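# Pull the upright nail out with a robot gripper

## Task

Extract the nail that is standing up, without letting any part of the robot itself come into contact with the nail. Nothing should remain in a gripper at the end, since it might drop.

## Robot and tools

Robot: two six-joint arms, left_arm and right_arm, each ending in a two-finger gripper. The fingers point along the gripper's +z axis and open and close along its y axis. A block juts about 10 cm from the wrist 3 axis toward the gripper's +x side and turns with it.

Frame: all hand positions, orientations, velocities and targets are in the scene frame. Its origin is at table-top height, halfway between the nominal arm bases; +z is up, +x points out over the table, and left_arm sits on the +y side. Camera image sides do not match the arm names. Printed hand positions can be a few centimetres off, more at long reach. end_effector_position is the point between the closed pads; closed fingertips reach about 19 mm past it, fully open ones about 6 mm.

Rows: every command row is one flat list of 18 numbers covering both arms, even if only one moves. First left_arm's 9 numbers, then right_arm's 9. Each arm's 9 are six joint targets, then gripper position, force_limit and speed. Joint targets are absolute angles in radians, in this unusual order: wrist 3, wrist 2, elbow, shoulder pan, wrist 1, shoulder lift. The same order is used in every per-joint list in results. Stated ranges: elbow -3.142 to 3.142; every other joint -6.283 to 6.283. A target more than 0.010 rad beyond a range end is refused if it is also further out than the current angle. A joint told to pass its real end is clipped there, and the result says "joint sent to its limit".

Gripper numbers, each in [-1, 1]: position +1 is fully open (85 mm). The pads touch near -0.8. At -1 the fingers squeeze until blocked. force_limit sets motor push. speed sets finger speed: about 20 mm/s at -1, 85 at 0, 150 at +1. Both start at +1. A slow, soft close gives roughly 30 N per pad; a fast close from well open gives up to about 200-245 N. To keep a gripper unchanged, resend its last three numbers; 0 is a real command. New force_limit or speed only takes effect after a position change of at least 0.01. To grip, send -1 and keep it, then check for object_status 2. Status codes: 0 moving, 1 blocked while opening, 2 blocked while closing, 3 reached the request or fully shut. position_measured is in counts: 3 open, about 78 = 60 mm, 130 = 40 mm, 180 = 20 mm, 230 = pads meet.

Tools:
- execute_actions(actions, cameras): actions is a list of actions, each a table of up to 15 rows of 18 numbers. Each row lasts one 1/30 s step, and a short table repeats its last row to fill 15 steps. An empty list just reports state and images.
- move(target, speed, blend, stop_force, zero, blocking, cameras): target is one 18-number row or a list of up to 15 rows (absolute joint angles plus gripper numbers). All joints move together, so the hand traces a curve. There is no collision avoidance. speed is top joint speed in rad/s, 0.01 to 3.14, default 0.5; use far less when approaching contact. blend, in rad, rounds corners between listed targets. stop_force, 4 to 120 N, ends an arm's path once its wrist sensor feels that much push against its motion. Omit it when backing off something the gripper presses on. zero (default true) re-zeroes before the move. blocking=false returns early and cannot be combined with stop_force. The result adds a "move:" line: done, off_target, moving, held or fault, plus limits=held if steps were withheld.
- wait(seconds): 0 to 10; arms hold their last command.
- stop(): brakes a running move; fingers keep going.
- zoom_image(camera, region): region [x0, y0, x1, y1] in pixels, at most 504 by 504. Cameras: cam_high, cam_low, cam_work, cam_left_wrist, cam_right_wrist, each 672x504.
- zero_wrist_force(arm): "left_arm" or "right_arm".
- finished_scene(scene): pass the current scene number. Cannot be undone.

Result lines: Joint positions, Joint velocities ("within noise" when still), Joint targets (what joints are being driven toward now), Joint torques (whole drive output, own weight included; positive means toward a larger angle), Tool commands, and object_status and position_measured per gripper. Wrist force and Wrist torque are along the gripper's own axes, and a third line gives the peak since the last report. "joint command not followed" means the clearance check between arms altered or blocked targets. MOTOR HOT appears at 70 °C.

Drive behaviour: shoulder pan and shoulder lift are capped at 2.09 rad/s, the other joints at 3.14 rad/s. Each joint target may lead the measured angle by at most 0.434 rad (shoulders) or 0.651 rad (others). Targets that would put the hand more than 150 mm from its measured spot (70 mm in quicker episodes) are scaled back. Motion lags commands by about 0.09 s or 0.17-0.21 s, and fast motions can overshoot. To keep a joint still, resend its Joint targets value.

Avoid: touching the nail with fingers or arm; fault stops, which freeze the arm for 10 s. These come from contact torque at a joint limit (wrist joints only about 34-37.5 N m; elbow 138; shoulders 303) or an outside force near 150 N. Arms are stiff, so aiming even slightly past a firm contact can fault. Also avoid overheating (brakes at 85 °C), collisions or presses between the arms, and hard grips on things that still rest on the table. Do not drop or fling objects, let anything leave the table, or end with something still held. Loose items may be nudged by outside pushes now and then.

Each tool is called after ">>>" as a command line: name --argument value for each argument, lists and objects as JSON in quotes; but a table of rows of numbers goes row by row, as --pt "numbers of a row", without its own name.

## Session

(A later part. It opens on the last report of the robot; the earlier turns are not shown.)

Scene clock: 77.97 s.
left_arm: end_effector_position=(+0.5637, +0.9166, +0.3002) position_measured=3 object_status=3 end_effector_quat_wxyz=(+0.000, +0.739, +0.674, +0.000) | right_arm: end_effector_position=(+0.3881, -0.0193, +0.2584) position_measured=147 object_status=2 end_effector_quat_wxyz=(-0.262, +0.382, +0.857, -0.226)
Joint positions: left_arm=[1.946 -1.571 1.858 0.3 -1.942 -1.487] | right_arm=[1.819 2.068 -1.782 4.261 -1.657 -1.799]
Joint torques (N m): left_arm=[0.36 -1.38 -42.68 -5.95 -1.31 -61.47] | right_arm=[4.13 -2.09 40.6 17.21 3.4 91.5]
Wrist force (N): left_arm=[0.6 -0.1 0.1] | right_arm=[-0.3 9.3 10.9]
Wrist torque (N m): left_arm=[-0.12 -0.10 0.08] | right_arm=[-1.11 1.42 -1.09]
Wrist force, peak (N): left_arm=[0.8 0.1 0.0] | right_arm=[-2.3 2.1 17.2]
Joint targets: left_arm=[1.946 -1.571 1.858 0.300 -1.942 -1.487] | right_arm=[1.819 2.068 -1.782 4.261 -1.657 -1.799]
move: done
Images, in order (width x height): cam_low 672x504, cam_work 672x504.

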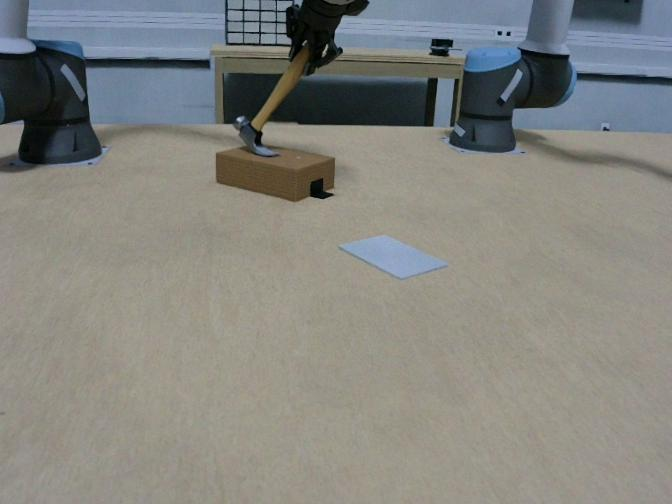

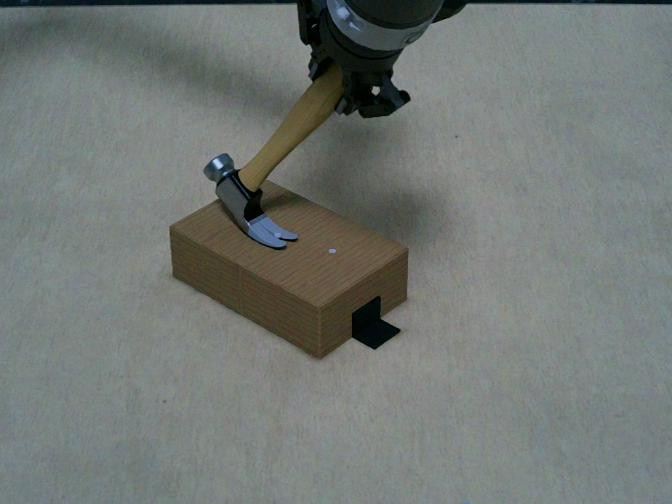

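>>> move --target '[1.9462,-1.5708,1.8578,0.3,-1.9416,-1.487,1,1,1,1.8504,2.0498,-1.8673,4.2774,-1.5422,-1.7131,-1,0.2,-1]' --speed 0.06 --stop_force 60 --cameras '["cam_work","cam_low"]'

>>> zoom_image --camera "cam_work" --region '[200, 180, 320, 270]'

>>> zoom_image --camera "cam_low" --region '[220, 110, 300, 170]'

Scene clock: 80.93 s.
left_arm: end_effector_position=(+0.5637, +0.9166, +0.3002) position_measured=3 object_status=3 end_effector_quat_wxyz=(+0.000, +0.739, +0.674, +0.000) | right_arm: end_effector_position=(+0.3742, -0.0350, +0.2655) position_measured=147 object_status=2 end_effector_quat_wxyz=(-0.247, +0.379, +0.874, -0.179)
Joint positions: left_arm=[1.946 -1.571 1.858 0.3 -1.942 -1.487] | right_arm=[1.85 2.05 -1.867 4.277 -1.542 -1.713]
Joint torques (N m): left_arm=[0.23 -1.45 -42.05 -7.06 -1.1 -62.5] | right_arm=[4.05 4.02 49.44 29.7 3.2 100.83]
Wrist force (N): left_arm=[0.4 0.0 -0.2] | right_arm=[-21.0 29.9 17.0]
Wrist torque (N m): left_arm=[-0.10 -0.08 0.09] | right_arm=[-0.21 0.64 -0.90]
Wrist force, peak (N): left_arm=[0.8 0.1 -0.3] | right_arm=[-21.4 31.6 17.4]
Joint targets: left_arm=[1.946 -1.571 1.858 0.300 -1.942 -1.487] | right_arm=[1.850 2.050 -1.867 4.277 -1.542 -1.713]
move: done
Images, in order (width x height): cam_low 672x504, cam_work 672x504.

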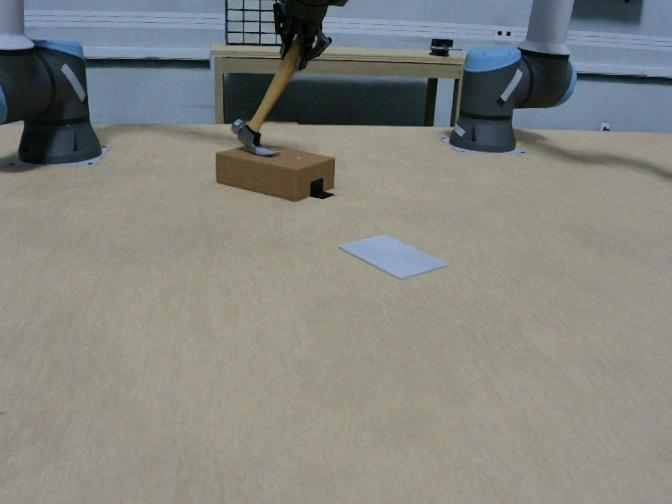

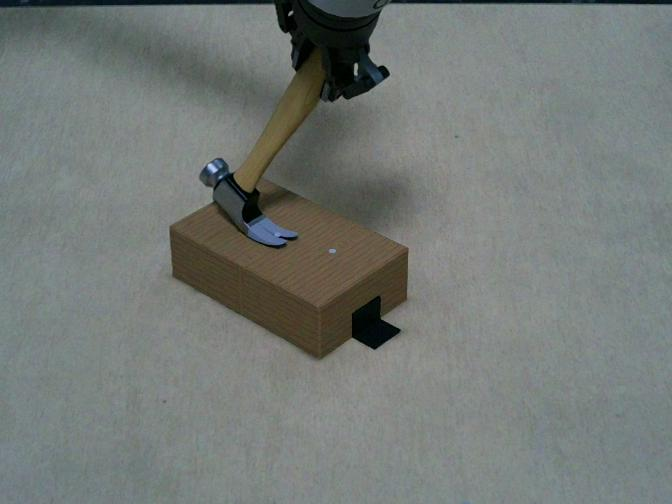

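Scaled by 4.200 from the camera's image (finer frame: 960x720).

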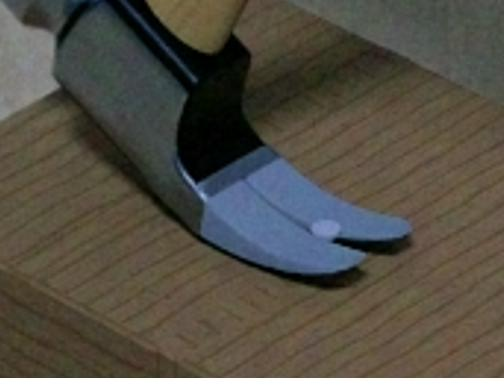

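Scaled by 6.300 from the camera's image (finer frame: 960x720).

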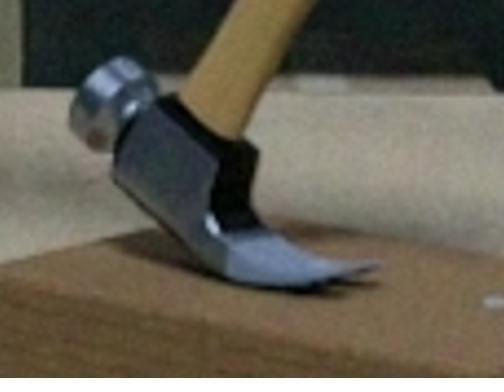

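>>> move --target '[1.9462,-1.5708,1.8578,0.3,-1.9416,-1.487,1,1,1,1.8926,2.0193,-1.9836,4.3030,-1.3886,-1.5981,-1,0.2,-1]' --speed 0.06 --stop_force 50 --cameras '["cam_work","cam_low"]'

>>> zoom_image --camera "cam_work" --region '[200, 180, 320, 270]'

>>> zoom_image --camera "cam_low" --region '[220, 110, 300, 170]'

Scene clock: 85.40 s.
left_arm: end_effector_position=(+0.5637, +0.9166, +0.3002) position_measured=3 object_status=3 end_effector_quat_wxyz=(+0.000, +0.739, +0.674, +0.000) | right_arm: end_effector_position=(+0.3558, -0.0575, +0.2717) position_measured=147 object_status=2 end_effector_quat_wxyz=(-0.226, +0.373, +0.892, -0.115)
Joint positions: left_arm=[1.946 -1.571 1.858 0.3 -1.942 -1.487] | right_arm=[1.893 2.019 -1.984 4.303 -1.389 -1.598]
Joint torques (N m): left_arm=[0.05 -1.4 -41.25 -7.81 -1.26 -59.6] | right_arm=[2.99 1.81 34.74 29.67 3.36 78.53]
Wrist force (N): left_arm=[0.4 0.1 -0.3] | right_arm=[-12.0 29.8 -1.7]
Wrist torque (N m): left_arm=[-0.09 -0.08 0.09] | right_arm=[1.80 0.58 0.06]
Wrist force, peak (N): left_arm=[0.9 -0.2 -0.1] | right_arm=[-21.8 32.4 18.6]
Joint targets: left_arm=[1.946 -1.571 1.858 0.300 -1.942 -1.487] | right_arm=[1.893 2.019 -1.984 4.303 -1.389 -1.598]
move: done
Images, in order (width x height): cam_low 672x504, cam_work 672x504.

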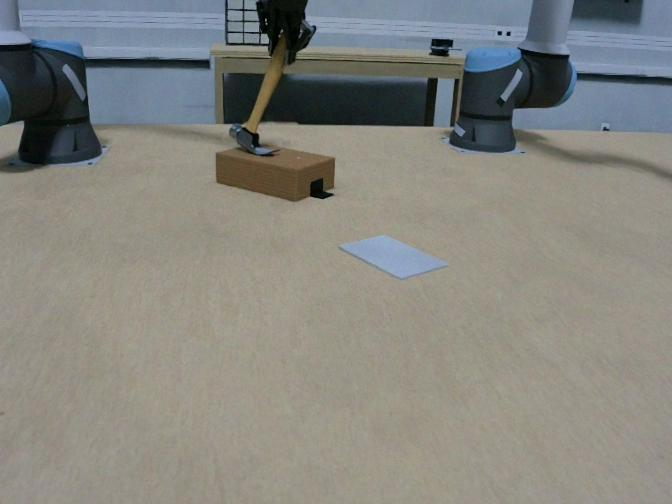

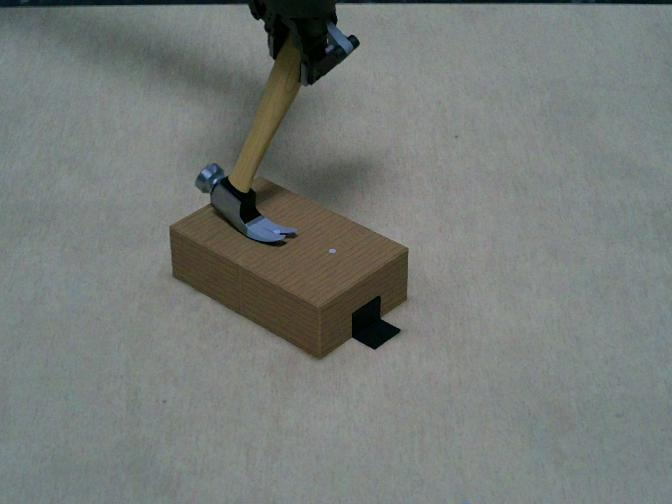

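Scaled by 4.200 from the camera's image (finer frame: 960x720).

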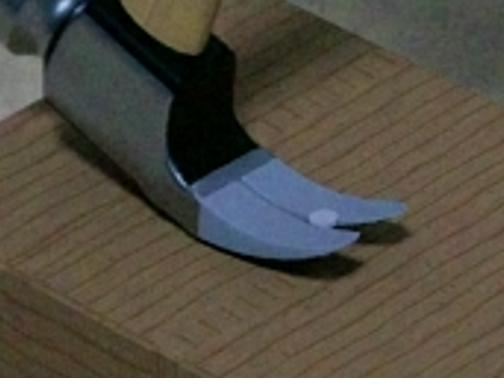

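Scaled by 6.300 from the camera's image (finer frame: 960x720).

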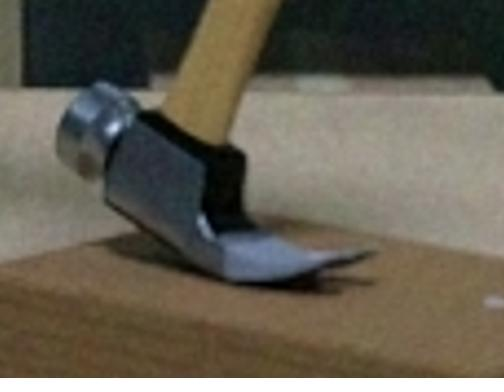

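>>> move --target '[1.9462,-1.5708,1.8578,0.3,-1.9416,-1.487,1,1,1,1.9384,1.9811,-2.0994,4.3372,-1.2377,-1.4819,-1,0.2,-1]' --speed 0.06 --stop_force 50 --cameras '["cam_work","cam_low"]'

>>> zoom_image --camera "cam_work" --region '[200, 180, 320, 270]'

>>> zoom_image --camera "cam_low" --region '[220, 110, 300, 170]'

Scene clock: 92.83 s.
left_arm: end_effector_position=(+0.5637, +0.9166, +0.3002) position_measured=3 object_status=3 end_effector_quat_wxyz=(+0.000, +0.739, +0.674, +0.000) | right_arm: end_effector_position=(+0.3360, -0.0799, +0.2760) position_measured=147 object_status=2 end_effector_quat_wxyz=(-0.204, +0.366, +0.907, -0.051)
Joint positions: left_arm=[1.946 -1.571 1.858 0.3 -1.942 -1.487] | right_arm=[1.938 1.981 -2.099 4.337 -1.238 -1.482]
Joint torques (N m): left_arm=[-0.42 -1.28 -40.47 -4.7 -1.51 -62.88] | right_arm=[3.54 5.24 52.68 28.54 3.51 89.84]
Wrist force (N): left_arm=[0.4 0.0 0.0] | right_arm=[-20.6 48.7 38.5]
Wrist torque (N m): left_arm=[-0.11 -0.08 0.09] | right_arm=[0.06 1.15 -0.45]
Wrist force, peak (N): left_arm=[0.8 0.2 -0.4] | right_arm=[-20.8 49.5 38.8]
Joint targets: left_arm=[1.946 -1.571 1.858 0.300 -1.942 -1.487] | right_arm=[1.938 1.981 -2.099 4.337 -1.238 -1.482]
move: done
Images, in order (width x height): cam_low 672x504, cam_work 672x504.

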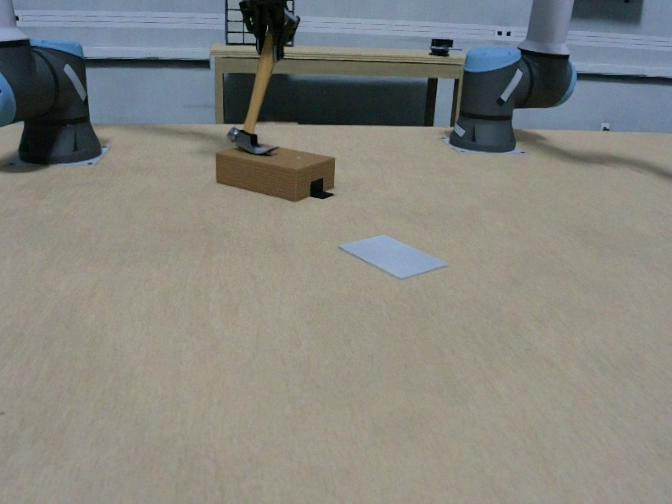

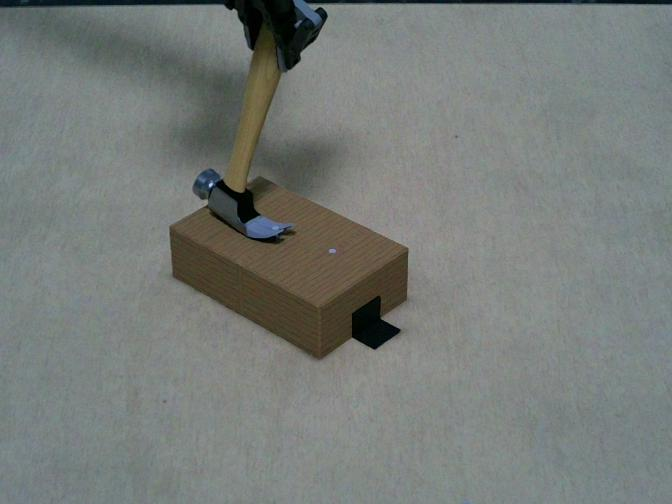

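Scaled by 4.200 from the camera's image (finer frame: 960x720).

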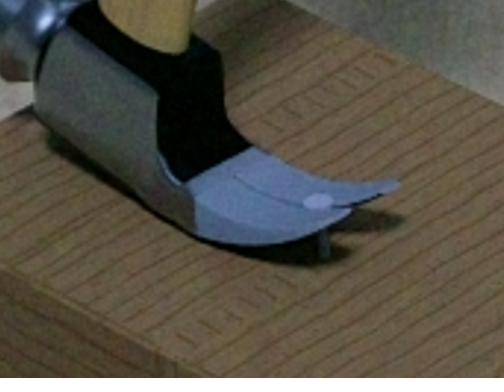

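Scaled by 6.300 from the camera's image (finer frame: 960x720).

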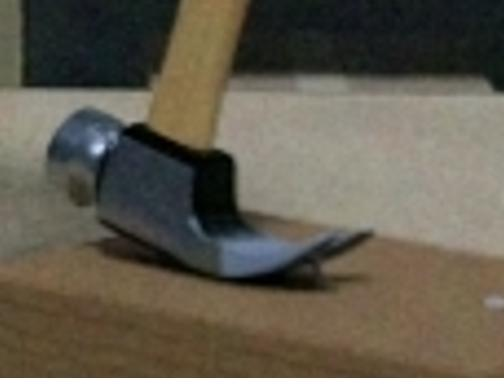

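>>> move --target '[1.9462,-1.5708,1.8578,0.3,-1.9416,-1.487,1,1,1,1.9879,1.9322,-2.2172,4.3815,-1.0869,-1.3660,-1,0.2,-1]' --speed 0.06 --stop_force 50 --cameras '["cam_work","cam_low"]'

>>> zoom_image --camera "cam_work" --region '[200, 180, 320, 270]'

>>> zoom_image --camera "cam_low" --region '[220, 110, 300, 170]'

Scene clock: 96.57 s.
left_arm: end_effector_position=(+0.5637, +0.9166, +0.3002) position_measured=3 object_status=3 end_effector_quat_wxyz=(+0.000, +0.739, +0.674, +0.000) | right_arm: end_effector_position=(+0.3159, -0.1025, +0.2760) position_measured=147 object_status=2 end_effector_quat_wxyz=(-0.180, +0.357, +0.917, +0.013)
Joint positions: left_arm=[1.946 -1.571 1.858 0.3 -1.942 -1.487] | right_arm=[1.988 1.932 -2.217 4.382 -1.087 -1.366]
Joint torques (N m): left_arm=[-0.48 -1.58 -42.46 -4.81 -1.06 -61.77] | right_arm=[3.31 -1.6 23.95 20.84 3.36 38.69]
Wrist force (N): left_arm=[0.4 0.2 -0.1] | right_arm=[3.4 9.9 -16.0]
Wrist torque (N m): left_arm=[-0.07 -0.08 0.09] | right_arm=[-0.60 0.05 -0.26]
Wrist force, peak (N): left_arm=[0.7 -0.2 -0.3] | right_arm=[-20.8 50.2 39.6]
Joint targets: left_arm=[1.946 -1.571 1.858 0.300 -1.942 -1.487] | right_arm=[1.988 1.932 -2.217 4.381 -1.087 -1.366]
move: done
Images, in order (width x height): cam_low 672x504, cam_work 672x504.

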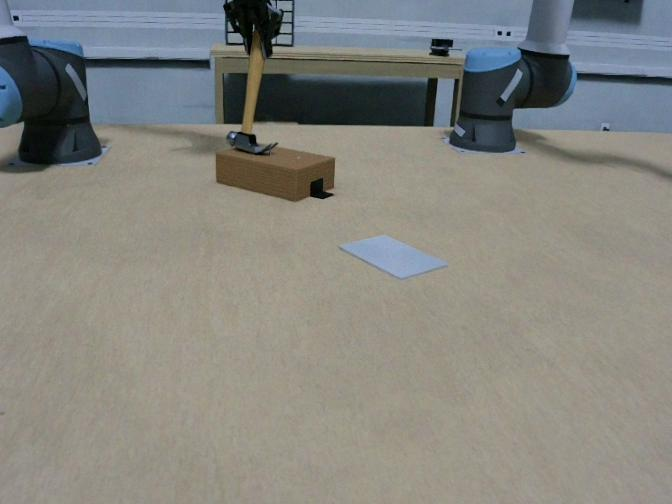

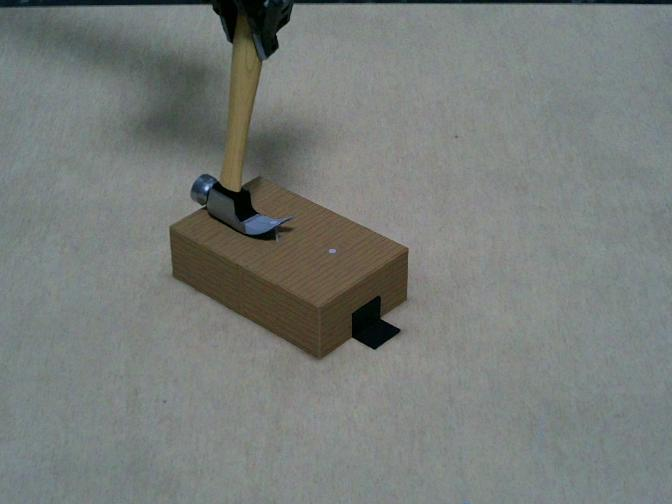

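Scaled by 4.200 from the camera's image (finer frame: 960x720).

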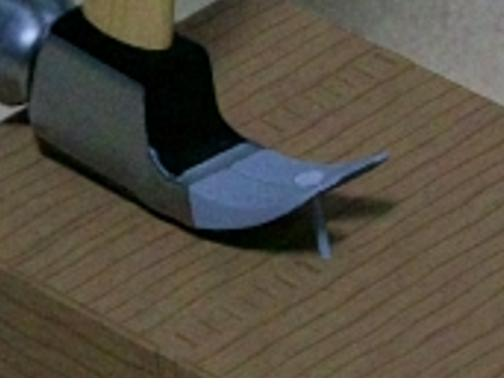

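Scaled by 6.300 from the camera's image (finer frame: 960x720).

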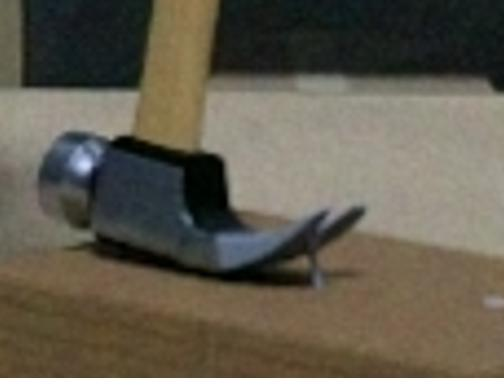

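>>> move --target '[1.9462,-1.5708,1.8578,0.3,-1.9416,-1.487,1,1,1,1.9879,1.9322,-2.2044,4.3815,-1.1082,-1.3575,-1,0.2,-1]' --speed 0.02 --stop_force 45 --cameras '["cam_work","cam_low"]'

>>> zoom_image --camera "cam_work" --region '[200, 180, 320, 270]'

>>> zoom_image --camera "cam_low" --region '[220, 110, 300, 170]'

Scene clock: 98.43 s.
left_arm: end_effector_position=(+0.5637, +0.9166, +0.3002) position_measured=3 object_status=3 end_effector_quat_wxyz=(+0.000, +0.739, +0.674, +0.000) | right_arm: end_effector_position=(+0.3159, -0.1026, +0.2772) position_measured=147 object_status=2 end_effector_quat_wxyz=(-0.180, +0.357, +0.917, +0.013)
Joint positions: left_arm=[1.946 -1.571 1.858 0.3 -1.942 -1.487] | right_arm=[1.988 1.932 -2.216 4.382 -1.09 -1.365]
Joint torques (N m): left_arm=[-0.48 -1.64 -42.43 -6.82 -2.03 -62.5] | right_arm=[3.41 2.87 34.4 13.03 3.43 24.2]
Wrist force (N): left_arm=[0.4 -0.1 -0.2] | right_arm=[-1.9 17.5 7.5]
Wrist torque (N m): left_arm=[-0.13 -0.07 0.09] | right_arm=[-1.74 0.91 -1.04]
Wrist force, peak (N): left_arm=[0.9 -0.1 -0.6] | right_arm=[-8.4 25.1 31.5]
Joint targets: left_arm=[1.946 -1.571 1.858 0.300 -1.942 -1.487] | right_arm=[1.988 1.932 -2.216 4.382 -1.090 -1.365]
move: contact (right_arm); right_arm: the wrist 1 is farthest, 0.018 rad from its target
Images, in order (width x height): cam_low 672x504, cam_work 672x504.

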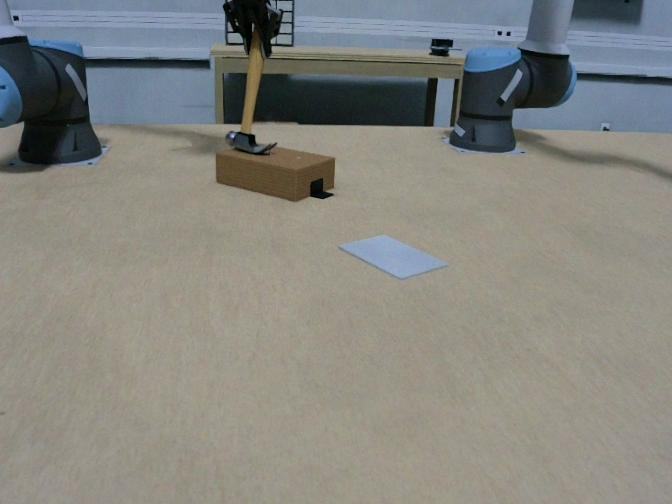

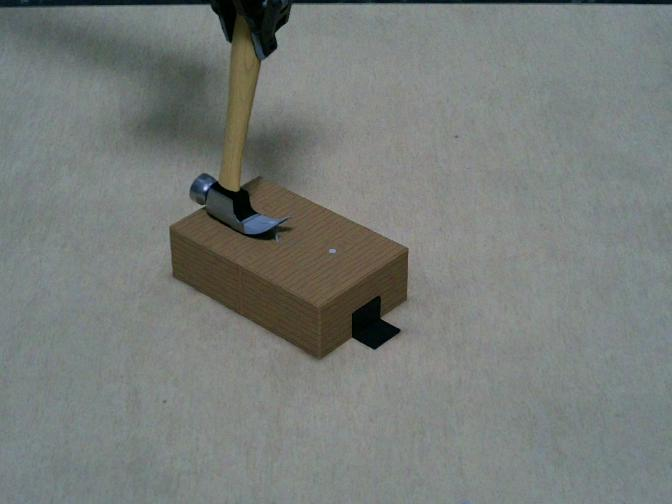

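Scaled by 4.200 from the camera's image (finer frame: 960x720).

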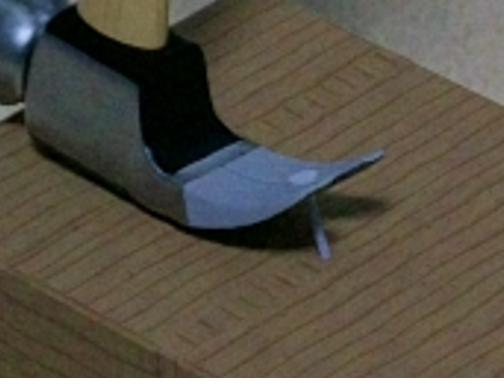

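Scaled by 6.300 from the camera's image (finer frame: 960x720).

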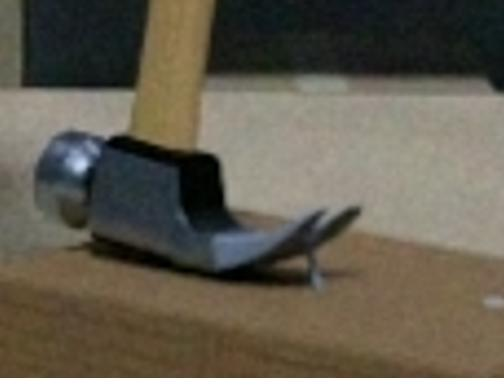

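>>> move --target '[1.9462,-1.5708,1.8578,0.3,-1.9416,-1.487,1,1,1,1.9844,1.9324,-2.1903,4.3778,-1.1182,-1.3631,-1,0.2,-1]' --speed 0.02 --stop_force 80 --cameras '["cam_work","cam_low"]'

>>> zoom_image --camera "cam_work" --region '[200, 180, 320, 270]'

>>> zoom_image --camera "cam_low" --region '[220, 110, 300, 170]'

Scene clock: 101.37 s.
left_arm: end_effector_position=(+0.5637, +0.9166, +0.3002) position_measured=3 object_status=3 end_effector_quat_wxyz=(+0.000, +0.739, +0.674, +0.000) | right_arm: end_effector_position=(+0.3192, -0.0987, +0.2910) position_measured=147 object_status=2 end_effector_quat_wxyz=(-0.180, +0.357, +0.916, +0.013)
Joint positions: left_arm=[1.946 -1.571 1.858 0.3 -1.942 -1.487] | right_arm=[1.984 1.932 -2.19 4.378 -1.118 -1.363]
Joint torques (N m): left_arm=[-0.58 -1.44 -42.45 -6.77 -1.69 -62.44] | right_arm=[-2.34 6.02 52.6 -17.36 0.76 49.27]
Wrist force (N): left_arm=[0.4 0.0 -0.4] | right_arm=[-2.2 -0.4 3.1]
Wrist torque (N m): left_arm=[-0.10 -0.08 0.09] | right_arm=[-0.30 0.08 -0.03]
Wrist force, peak (N): left_arm=[0.8 0.1 -0.5] | right_arm=[-17.6 19.6 42.1]
Joint targets: left_arm=[1.946 -1.571 1.858 0.300 -1.942 -1.487] | right_arm=[1.984 1.932 -2.190 4.378 -1.118 -1.363]
move: done
Images, in order (width x height): cam_low 672x504, cam_work 672x504.

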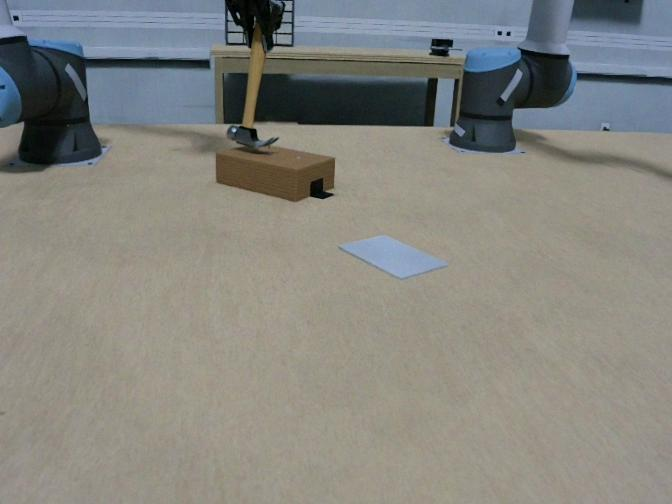

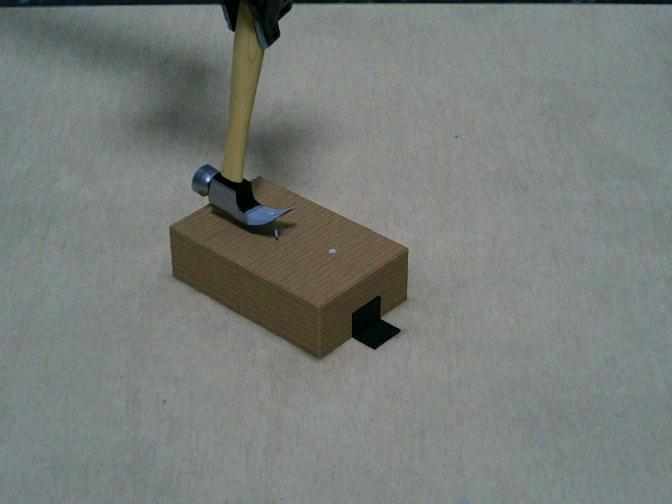

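Scaled by 4.200 from the camera's image (finer frame: 960x720).

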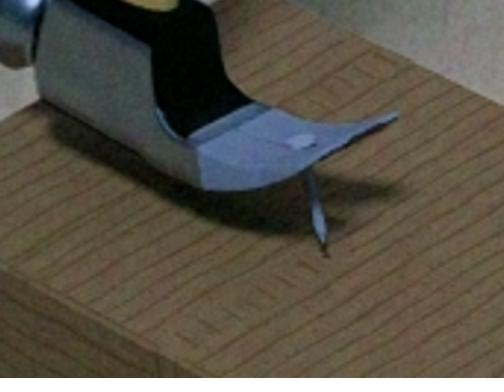

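Scaled by 6.300 from the camera's image (finer frame: 960x720).

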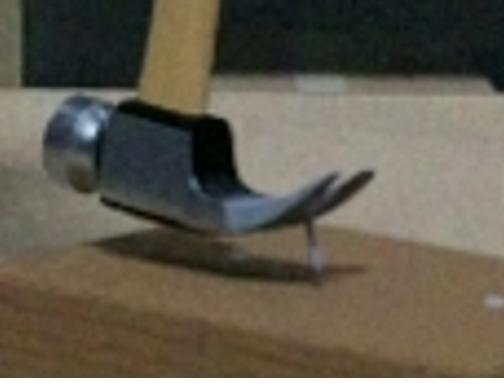

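>>> move --target '[1.9462,-1.5708,1.8578,0.3,-1.9416,-1.487,1,1,1,1.9844,1.9324,-2.0953,4.3778,-1.2581,-1.3181,-1,0.2,-1]' --speed 0.1 --cameras '["cam_work"]'

>>> move --target '[1.9462,-1.5708,1.8578,0.3,-1.9416,-1.487,1,1,1,1.5027,1.5708,-2.1767,3.9226,-1.2381,-1.2976,-1,0.2,-1]' --speed 0.2

Scene clock: 104.70 s.
left_arm: end_effector_position=(+0.5637, +0.9166, +0.3002) position_measured=3 object_status=3 end_effector_quat_wxyz=(+0.000, +0.739, +0.674, +0.000) | right_arm: end_effector_position=(+0.3192, -0.0988, +0.3600) position_measured=147 object_status=2 end_effector_quat_wxyz=(-0.180, +0.357, +0.916, +0.013)
Joint positions: left_arm=[1.946 -1.571 1.858 0.3 -1.942 -1.487] | right_arm=[1.984 1.932 -2.095 4.378 -1.258 -1.318]
Joint torques (N m): left_arm=[-0.59 -1.35 -43.05 -6.66 -1.62 -64.35] | right_arm=[-2.28 5.69 56.87 -14.28 0.36 46.8]
Wrist force (N): left_arm=[0.6 0.1 -0.3] | right_arm=[-2.5 0.5 4.0]
Wrist torque (N m): left_arm=[-0.09 -0.10 0.09] | right_arm=[-0.08 0.11 -0.02]
Wrist force, peak (N): left_arm=[0.8 0.2 -0.2] | right_arm=[-2.9 -0.3 4.3]
Joint targets: left_arm=[1.946 -1.571 1.858 0.300 -1.942 -1.487] | right_arm=[1.984 1.932 -2.095 4.378 -1.258 -1.318]
move: done

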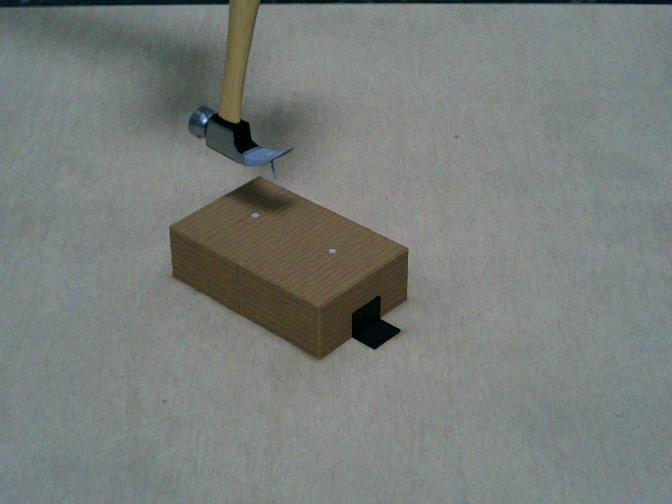

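Scene clock: 107.57 s.
left_arm: end_effector_position=(+0.5637, +0.9166, +0.3002) position_measured=3 object_status=3 end_effector_quat_wxyz=(+0.000, +0.739, +0.674, +0.000) | right_arm: end_effector_position=(+0.5497, -0.3490, +0.3001) position_measured=147 object_status=2 end_effector_quat_wxyz=(+0.000, +0.354, +0.935, +0.000)
Joint positions: left_arm=[1.946 -1.571 1.858 0.3 -1.942 -1.487] | right_arm=[1.503 1.571 -2.177 3.923 -1.238 -1.298]
Joint torques (N m): left_arm=[-0.51 -1.54 -42.06 -3.15 -1.97 -64.62] | right_arm=[-2.93 -3.19 42.35 -18.98 10.64 43.67]
Wrist force (N): left_arm=[0.3 0.0 -0.3] | right_arm=[-1.8 0.2 2.9]
Wrist torque (N m): left_arm=[-0.10 -0.05 0.09] | right_arm=[-0.01 0.33 0.08]
Wrist force, peak (N): left_arm=[0.7 0.6 -0.2] | right_arm=[-3.8 -0.6 3.5]
Joint targets: left_arm=[1.946 -1.571 1.858 0.300 -1.942 -1.487] | right_arm=[1.503 1.571 -2.177 3.923 -1.238 -1.298]
move: done

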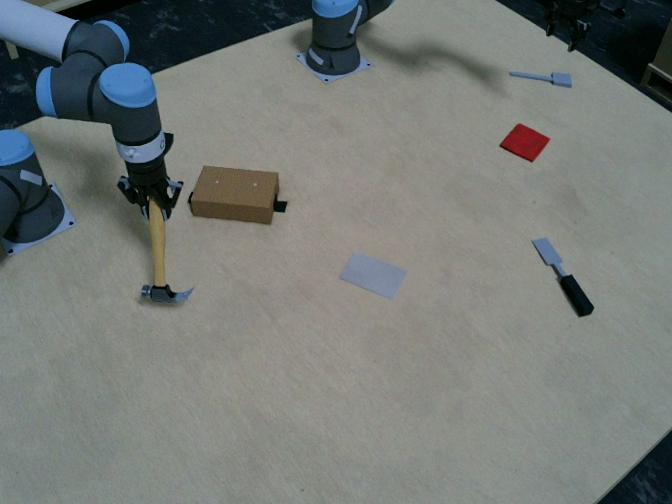

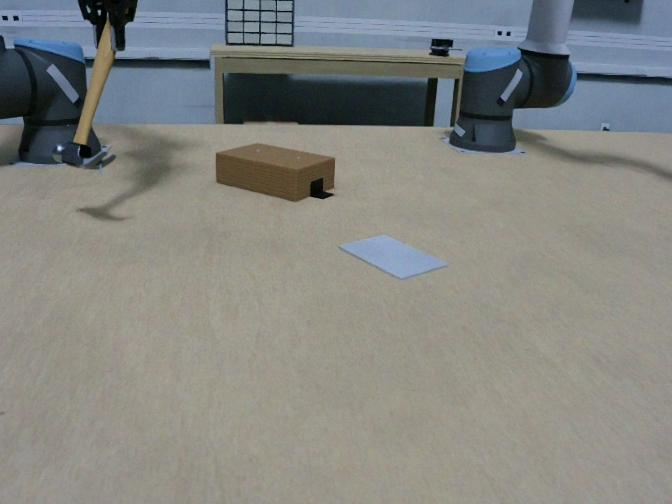

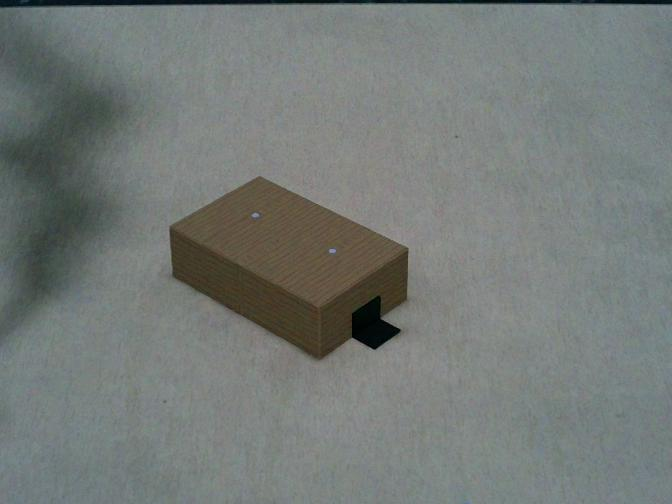

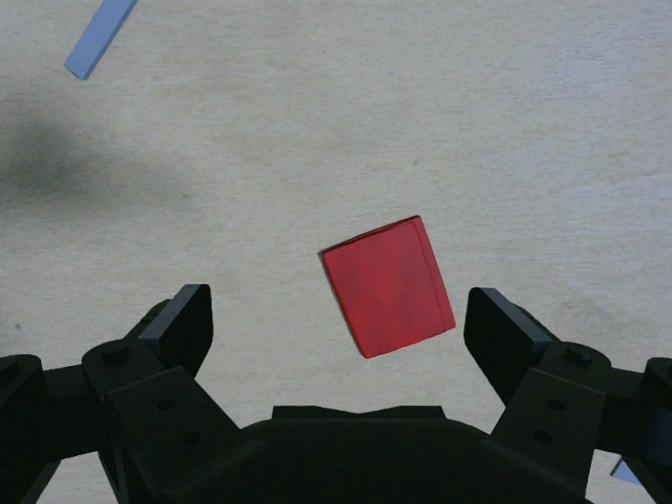

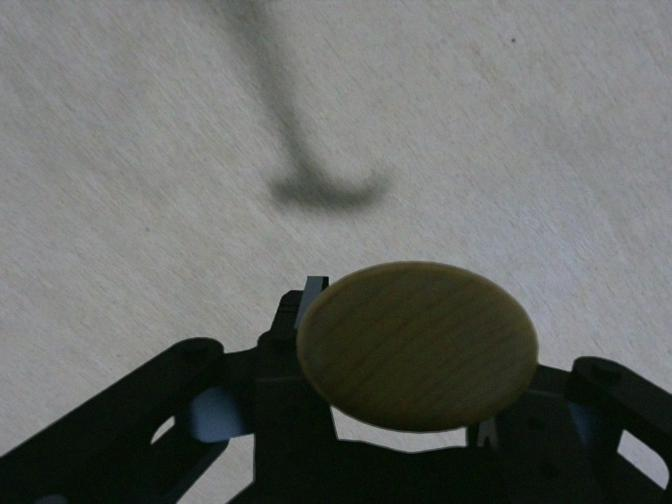

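>>> zoom_image --camera "cam_high" --region '[110, 230, 230, 320]'

>>> zoom_image --camera "cam_low" --region '[40, 120, 160, 230]'

Scaled by 4.200 from the camera's image (finer frame: 960x720).

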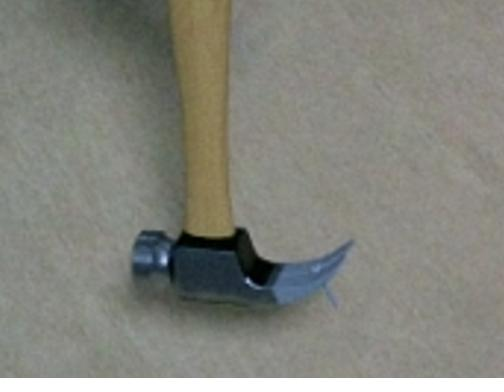

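Scaled by 4.200 from the camera's image (finer frame: 960x720).

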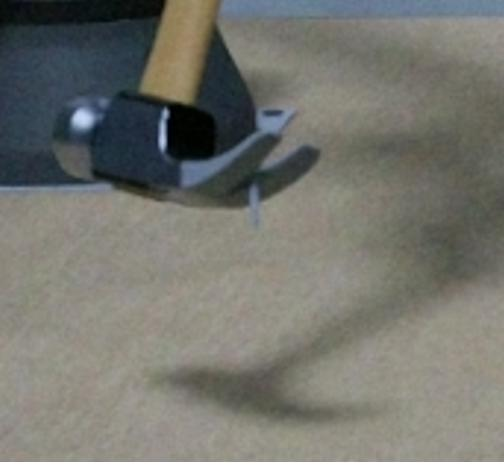

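>>> move --target '[1.9462,-1.5708,1.8578,0.3,-1.9416,-1.487,1,1,1,1.3114,1.5708,-2.2069,3.7313,-1.0716,-1.4338,-1,0.2,-1]' --speed 0.15 --cameras '["cam_high","cam_low"]'

>>> zoom_image --camera "cam_high" --region '[100, 200, 280, 350]'

>>> zoom_image --camera "cam_low" --region '[20, 80, 200, 230]'

Scene clock: 110.93 s.
left_arm: end_effector_position=(+0.5637, +0.9166, +0.3002) position_measured=3 object_status=3 end_effector_quat_wxyz=(+0.000, +0.739, +0.674, +0.000) | right_arm: end_effector_position=(+0.6196, -0.4193, +0.2302) position_measured=147 object_status=2 end_effector_quat_wxyz=(+0.000, +0.354, +0.935, +0.000)
Joint positions: left_arm=[1.946 -1.571 1.858 0.3 -1.942 -1.487] | right_arm=[1.312 1.571 -2.207 3.731 -1.072 -1.434]
Joint torques (N m): left_arm=[-0.41 -1.37 -42.81 -5.05 -1.28 -63.78] | right_arm=[-2.66 -2.27 38.8 -18.69 10.79 25.21]
Wrist force (N): left_arm=[0.6 0.3 -0.2] | right_arm=[-2.3 -0.3 3.3]
Wrist torque (N m): left_arm=[-0.05 -0.11 0.08] | right_arm=[-0.08 0.39 -0.01]
Wrist force, peak (N): left_arm=[1.0 0.1 -0.2] | right_arm=[-3.7 -0.5 4.1]
Joint targets: left_arm=[1.946 -1.571 1.858 0.300 -1.942 -1.487] | right_arm=[1.311 1.571 -2.207 3.731 -1.072 -1.434]
move: done

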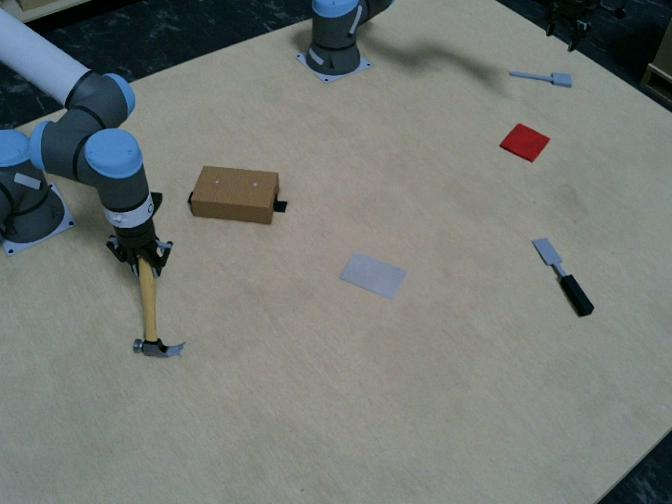

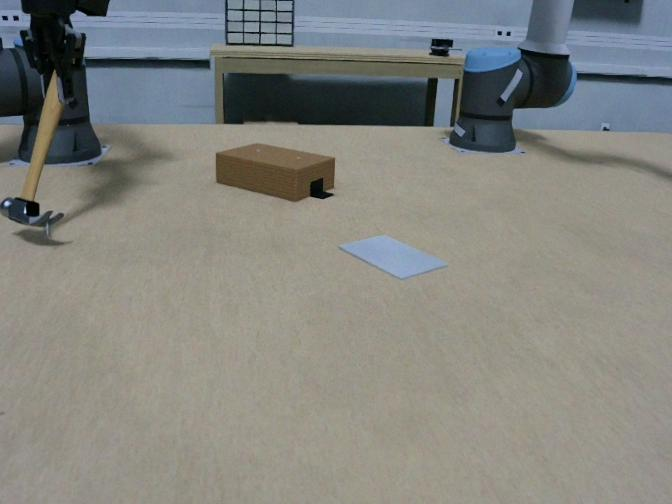

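Scaled by 2.800 from the camera's image (finer frame: 960x720).

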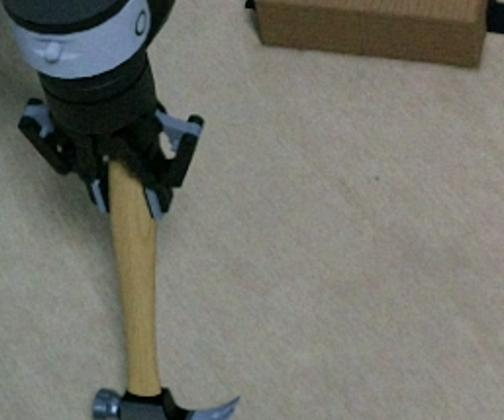

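Scaled by 2.800 from the camera's image (finer frame: 960x720).

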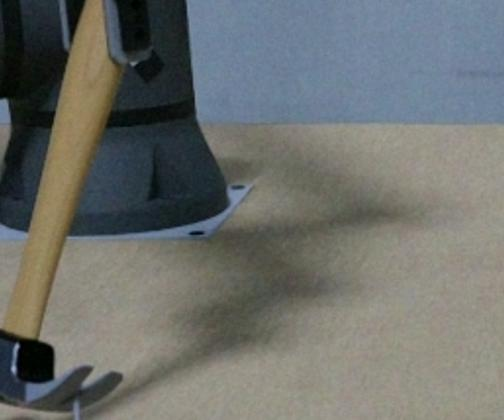

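>>> move --pt "1.9462 -1.5708 1.8578 0.3 -1.9416 -1.487 1 1 1 1.4182 1.5708 -2.3250 3.8380 -0.9333 -1.4541 -1 0.2 -1" --pt "1.9462 -1.5708 1.8578 0.3 -1.9416 -1.487 1 1 1 1.5039 1.5708 -2.4076 3.9238 -0.8059 -1.4989 -1 0.2 -1" --pt "1.9462 -1.5708 1.8578 0.3 -1.9416 -1.487 1 1 1 1.5450 1.5708 -2.4626 3.9649 -0.6719 -1.5779 -1 0.2 -1" --speed 0.08 --blend 0.02 --stop_force 40 --cameras '["cam_high","cam_low","cam_right_wrist"]'

>>> zoom_image --camera "cam_high" --region '[100, 230, 280, 380]'

>>> zoom_image --camera "cam_low" --region '[0, 100, 180, 250]'

Scene clock: 117.23 s.
left_arm: end_effector_position=(+0.5637, +0.9166, +0.3002) position_measured=3 object_status=3 end_effector_quat_wxyz=(+0.000, +0.739, +0.674, +0.000) | right_arm: end_effector_position=(+0.5298, -0.3400, +0.0621) position_measured=147 object_status=2 end_effector_quat_wxyz=(+0.000, +0.354, +0.935, +0.000)
Joint positions: left_arm=[1.946 -1.571 1.858 0.3 -1.942 -1.487] | right_arm=[1.545 1.571 -2.463 3.965 -0.672 -1.578]
Joint torques (N m): left_arm=[-0.25 -0.91 -42.6 -9.07 -1.81 -62.94] | right_arm=[3.56 2.69 23.84 18.26 8.04 22.61]
Wrist force (N): left_arm=[0.5 0.1 0.0] | right_arm=[-1.4 1.8 -2.4]
Wrist torque (N m): left_arm=[-0.09 -0.08 0.08] | right_arm=[-0.60 -0.38 -0.34]
Wrist force, peak (N): left_arm=[0.9 0.0 -0.2] | right_arm=[23.7 -6.6 -55.0]
Joint targets: left_arm=[1.946 -1.571 1.858 0.300 -1.942 -1.487] | right_arm=[1.545 1.571 -2.463 3.965 -0.672 -1.578]
move: done

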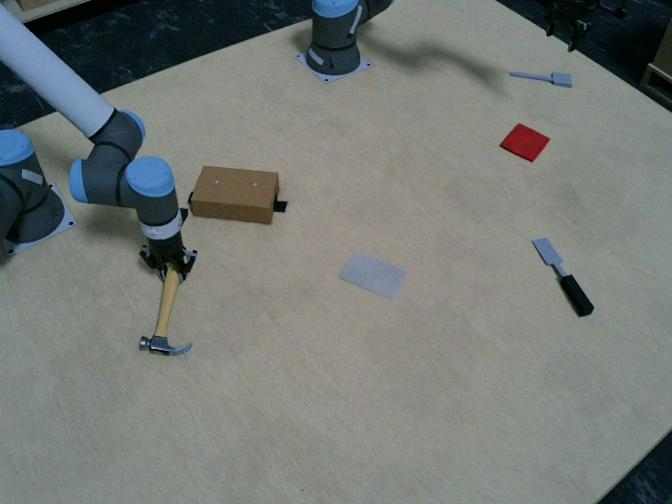

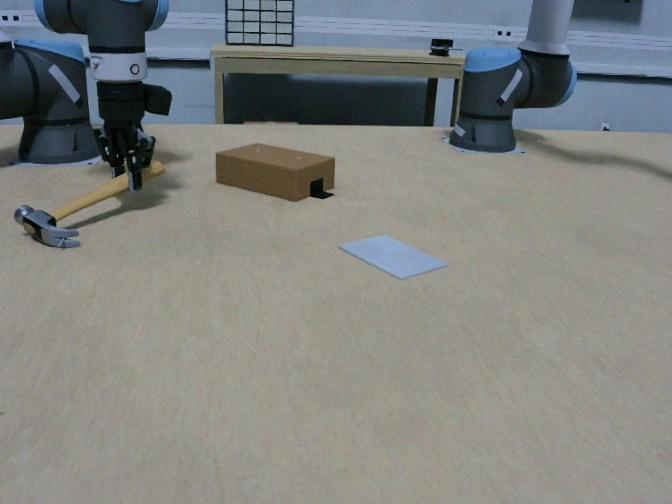

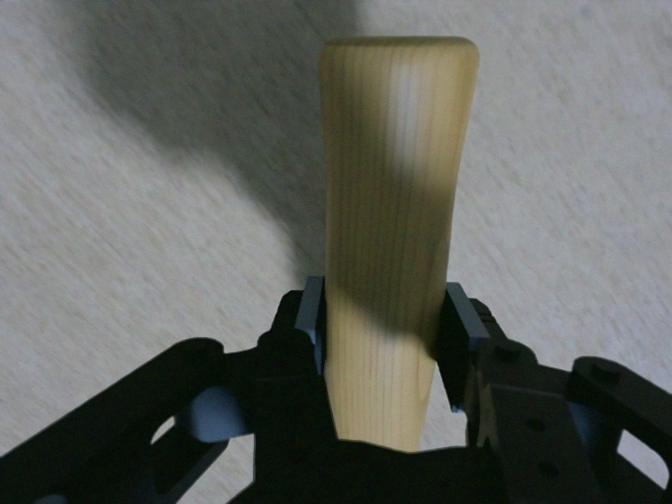

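Scaled by 2.800 from the camera's image (finer frame: 960x720).

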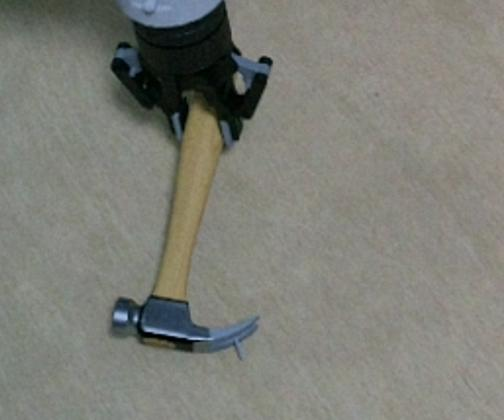

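Scaled by 2.800 from the camera's image (finer frame: 960x720).

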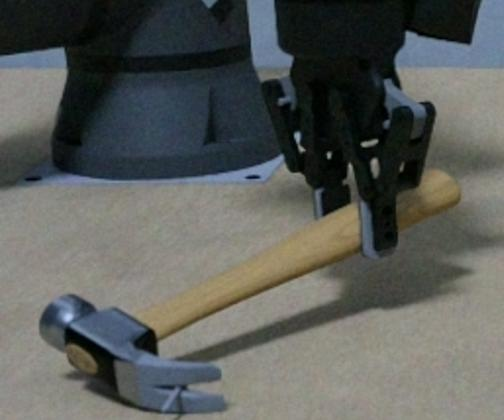

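>>> move --target '[1.9462,-1.5708,1.8578,0.3,-1.9416,-1.487,1,1,1,1.5554,1.5708,-2.4876,3.9753,-0.5812,-1.6436,-1,0.2,-1]' --speed 0.04 --stop_force 30 --cameras '["cam_low"]'

>>> zoom_image --camera "cam_low" --region '[0, 120, 180, 255]'

Scene clock: 120.53 s.
left_arm: end_effector_position=(+0.5637, +0.9166, +0.3002) position_measured=3 object_status=3 end_effector_quat_wxyz=(+0.000, +0.739, +0.674, +0.000) | right_arm: end_effector_position=(+0.5262, -0.3366, +0.0301) position_measured=147 object_status=2 end_effector_quat_wxyz=(+0.000, +0.354, +0.935, +0.000)
Joint positions: left_arm=[1.946 -1.571 1.858 0.3 -1.942 -1.487] | right_arm=[1.555 1.571 -2.488 3.975 -0.581 -1.644]
Joint torques (N m): left_arm=[-0.29 -0.78 -42.62 -4.61 -1.76 -63.57] | right_arm=[3.3 1.75 21.38 18.79 8.02 24.39]
Wrist force (N): left_arm=[0.5 -0.1 -0.3] | right_arm=[-1.2 1.2 -3.1]
Wrist torque (N m): left_arm=[-0.11 -0.09 0.09] | right_arm=[-0.55 -0.33 -0.24]
Wrist force, peak (N): left_arm=[0.8 -0.1 -0.4] | right_arm=[1.4 0.5 -4.2]
Joint targets: left_arm=[1.946 -1.571 1.858 0.300 -1.942 -1.487] | right_arm=[1.555 1.571 -2.488 3.975 -0.581 -1.644]
move: done

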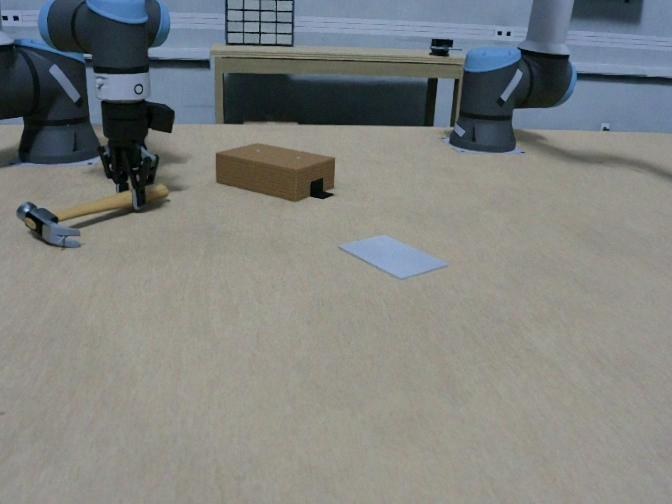

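Scaled by 2.800 from the camera's image (finer frame: 960x720).

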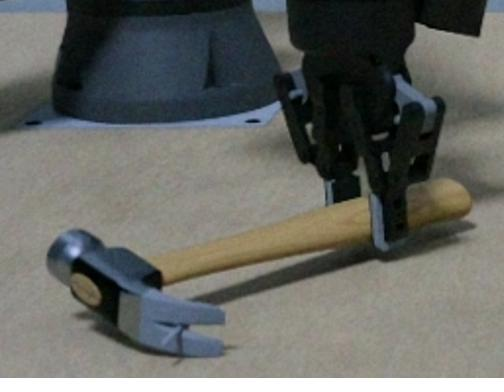

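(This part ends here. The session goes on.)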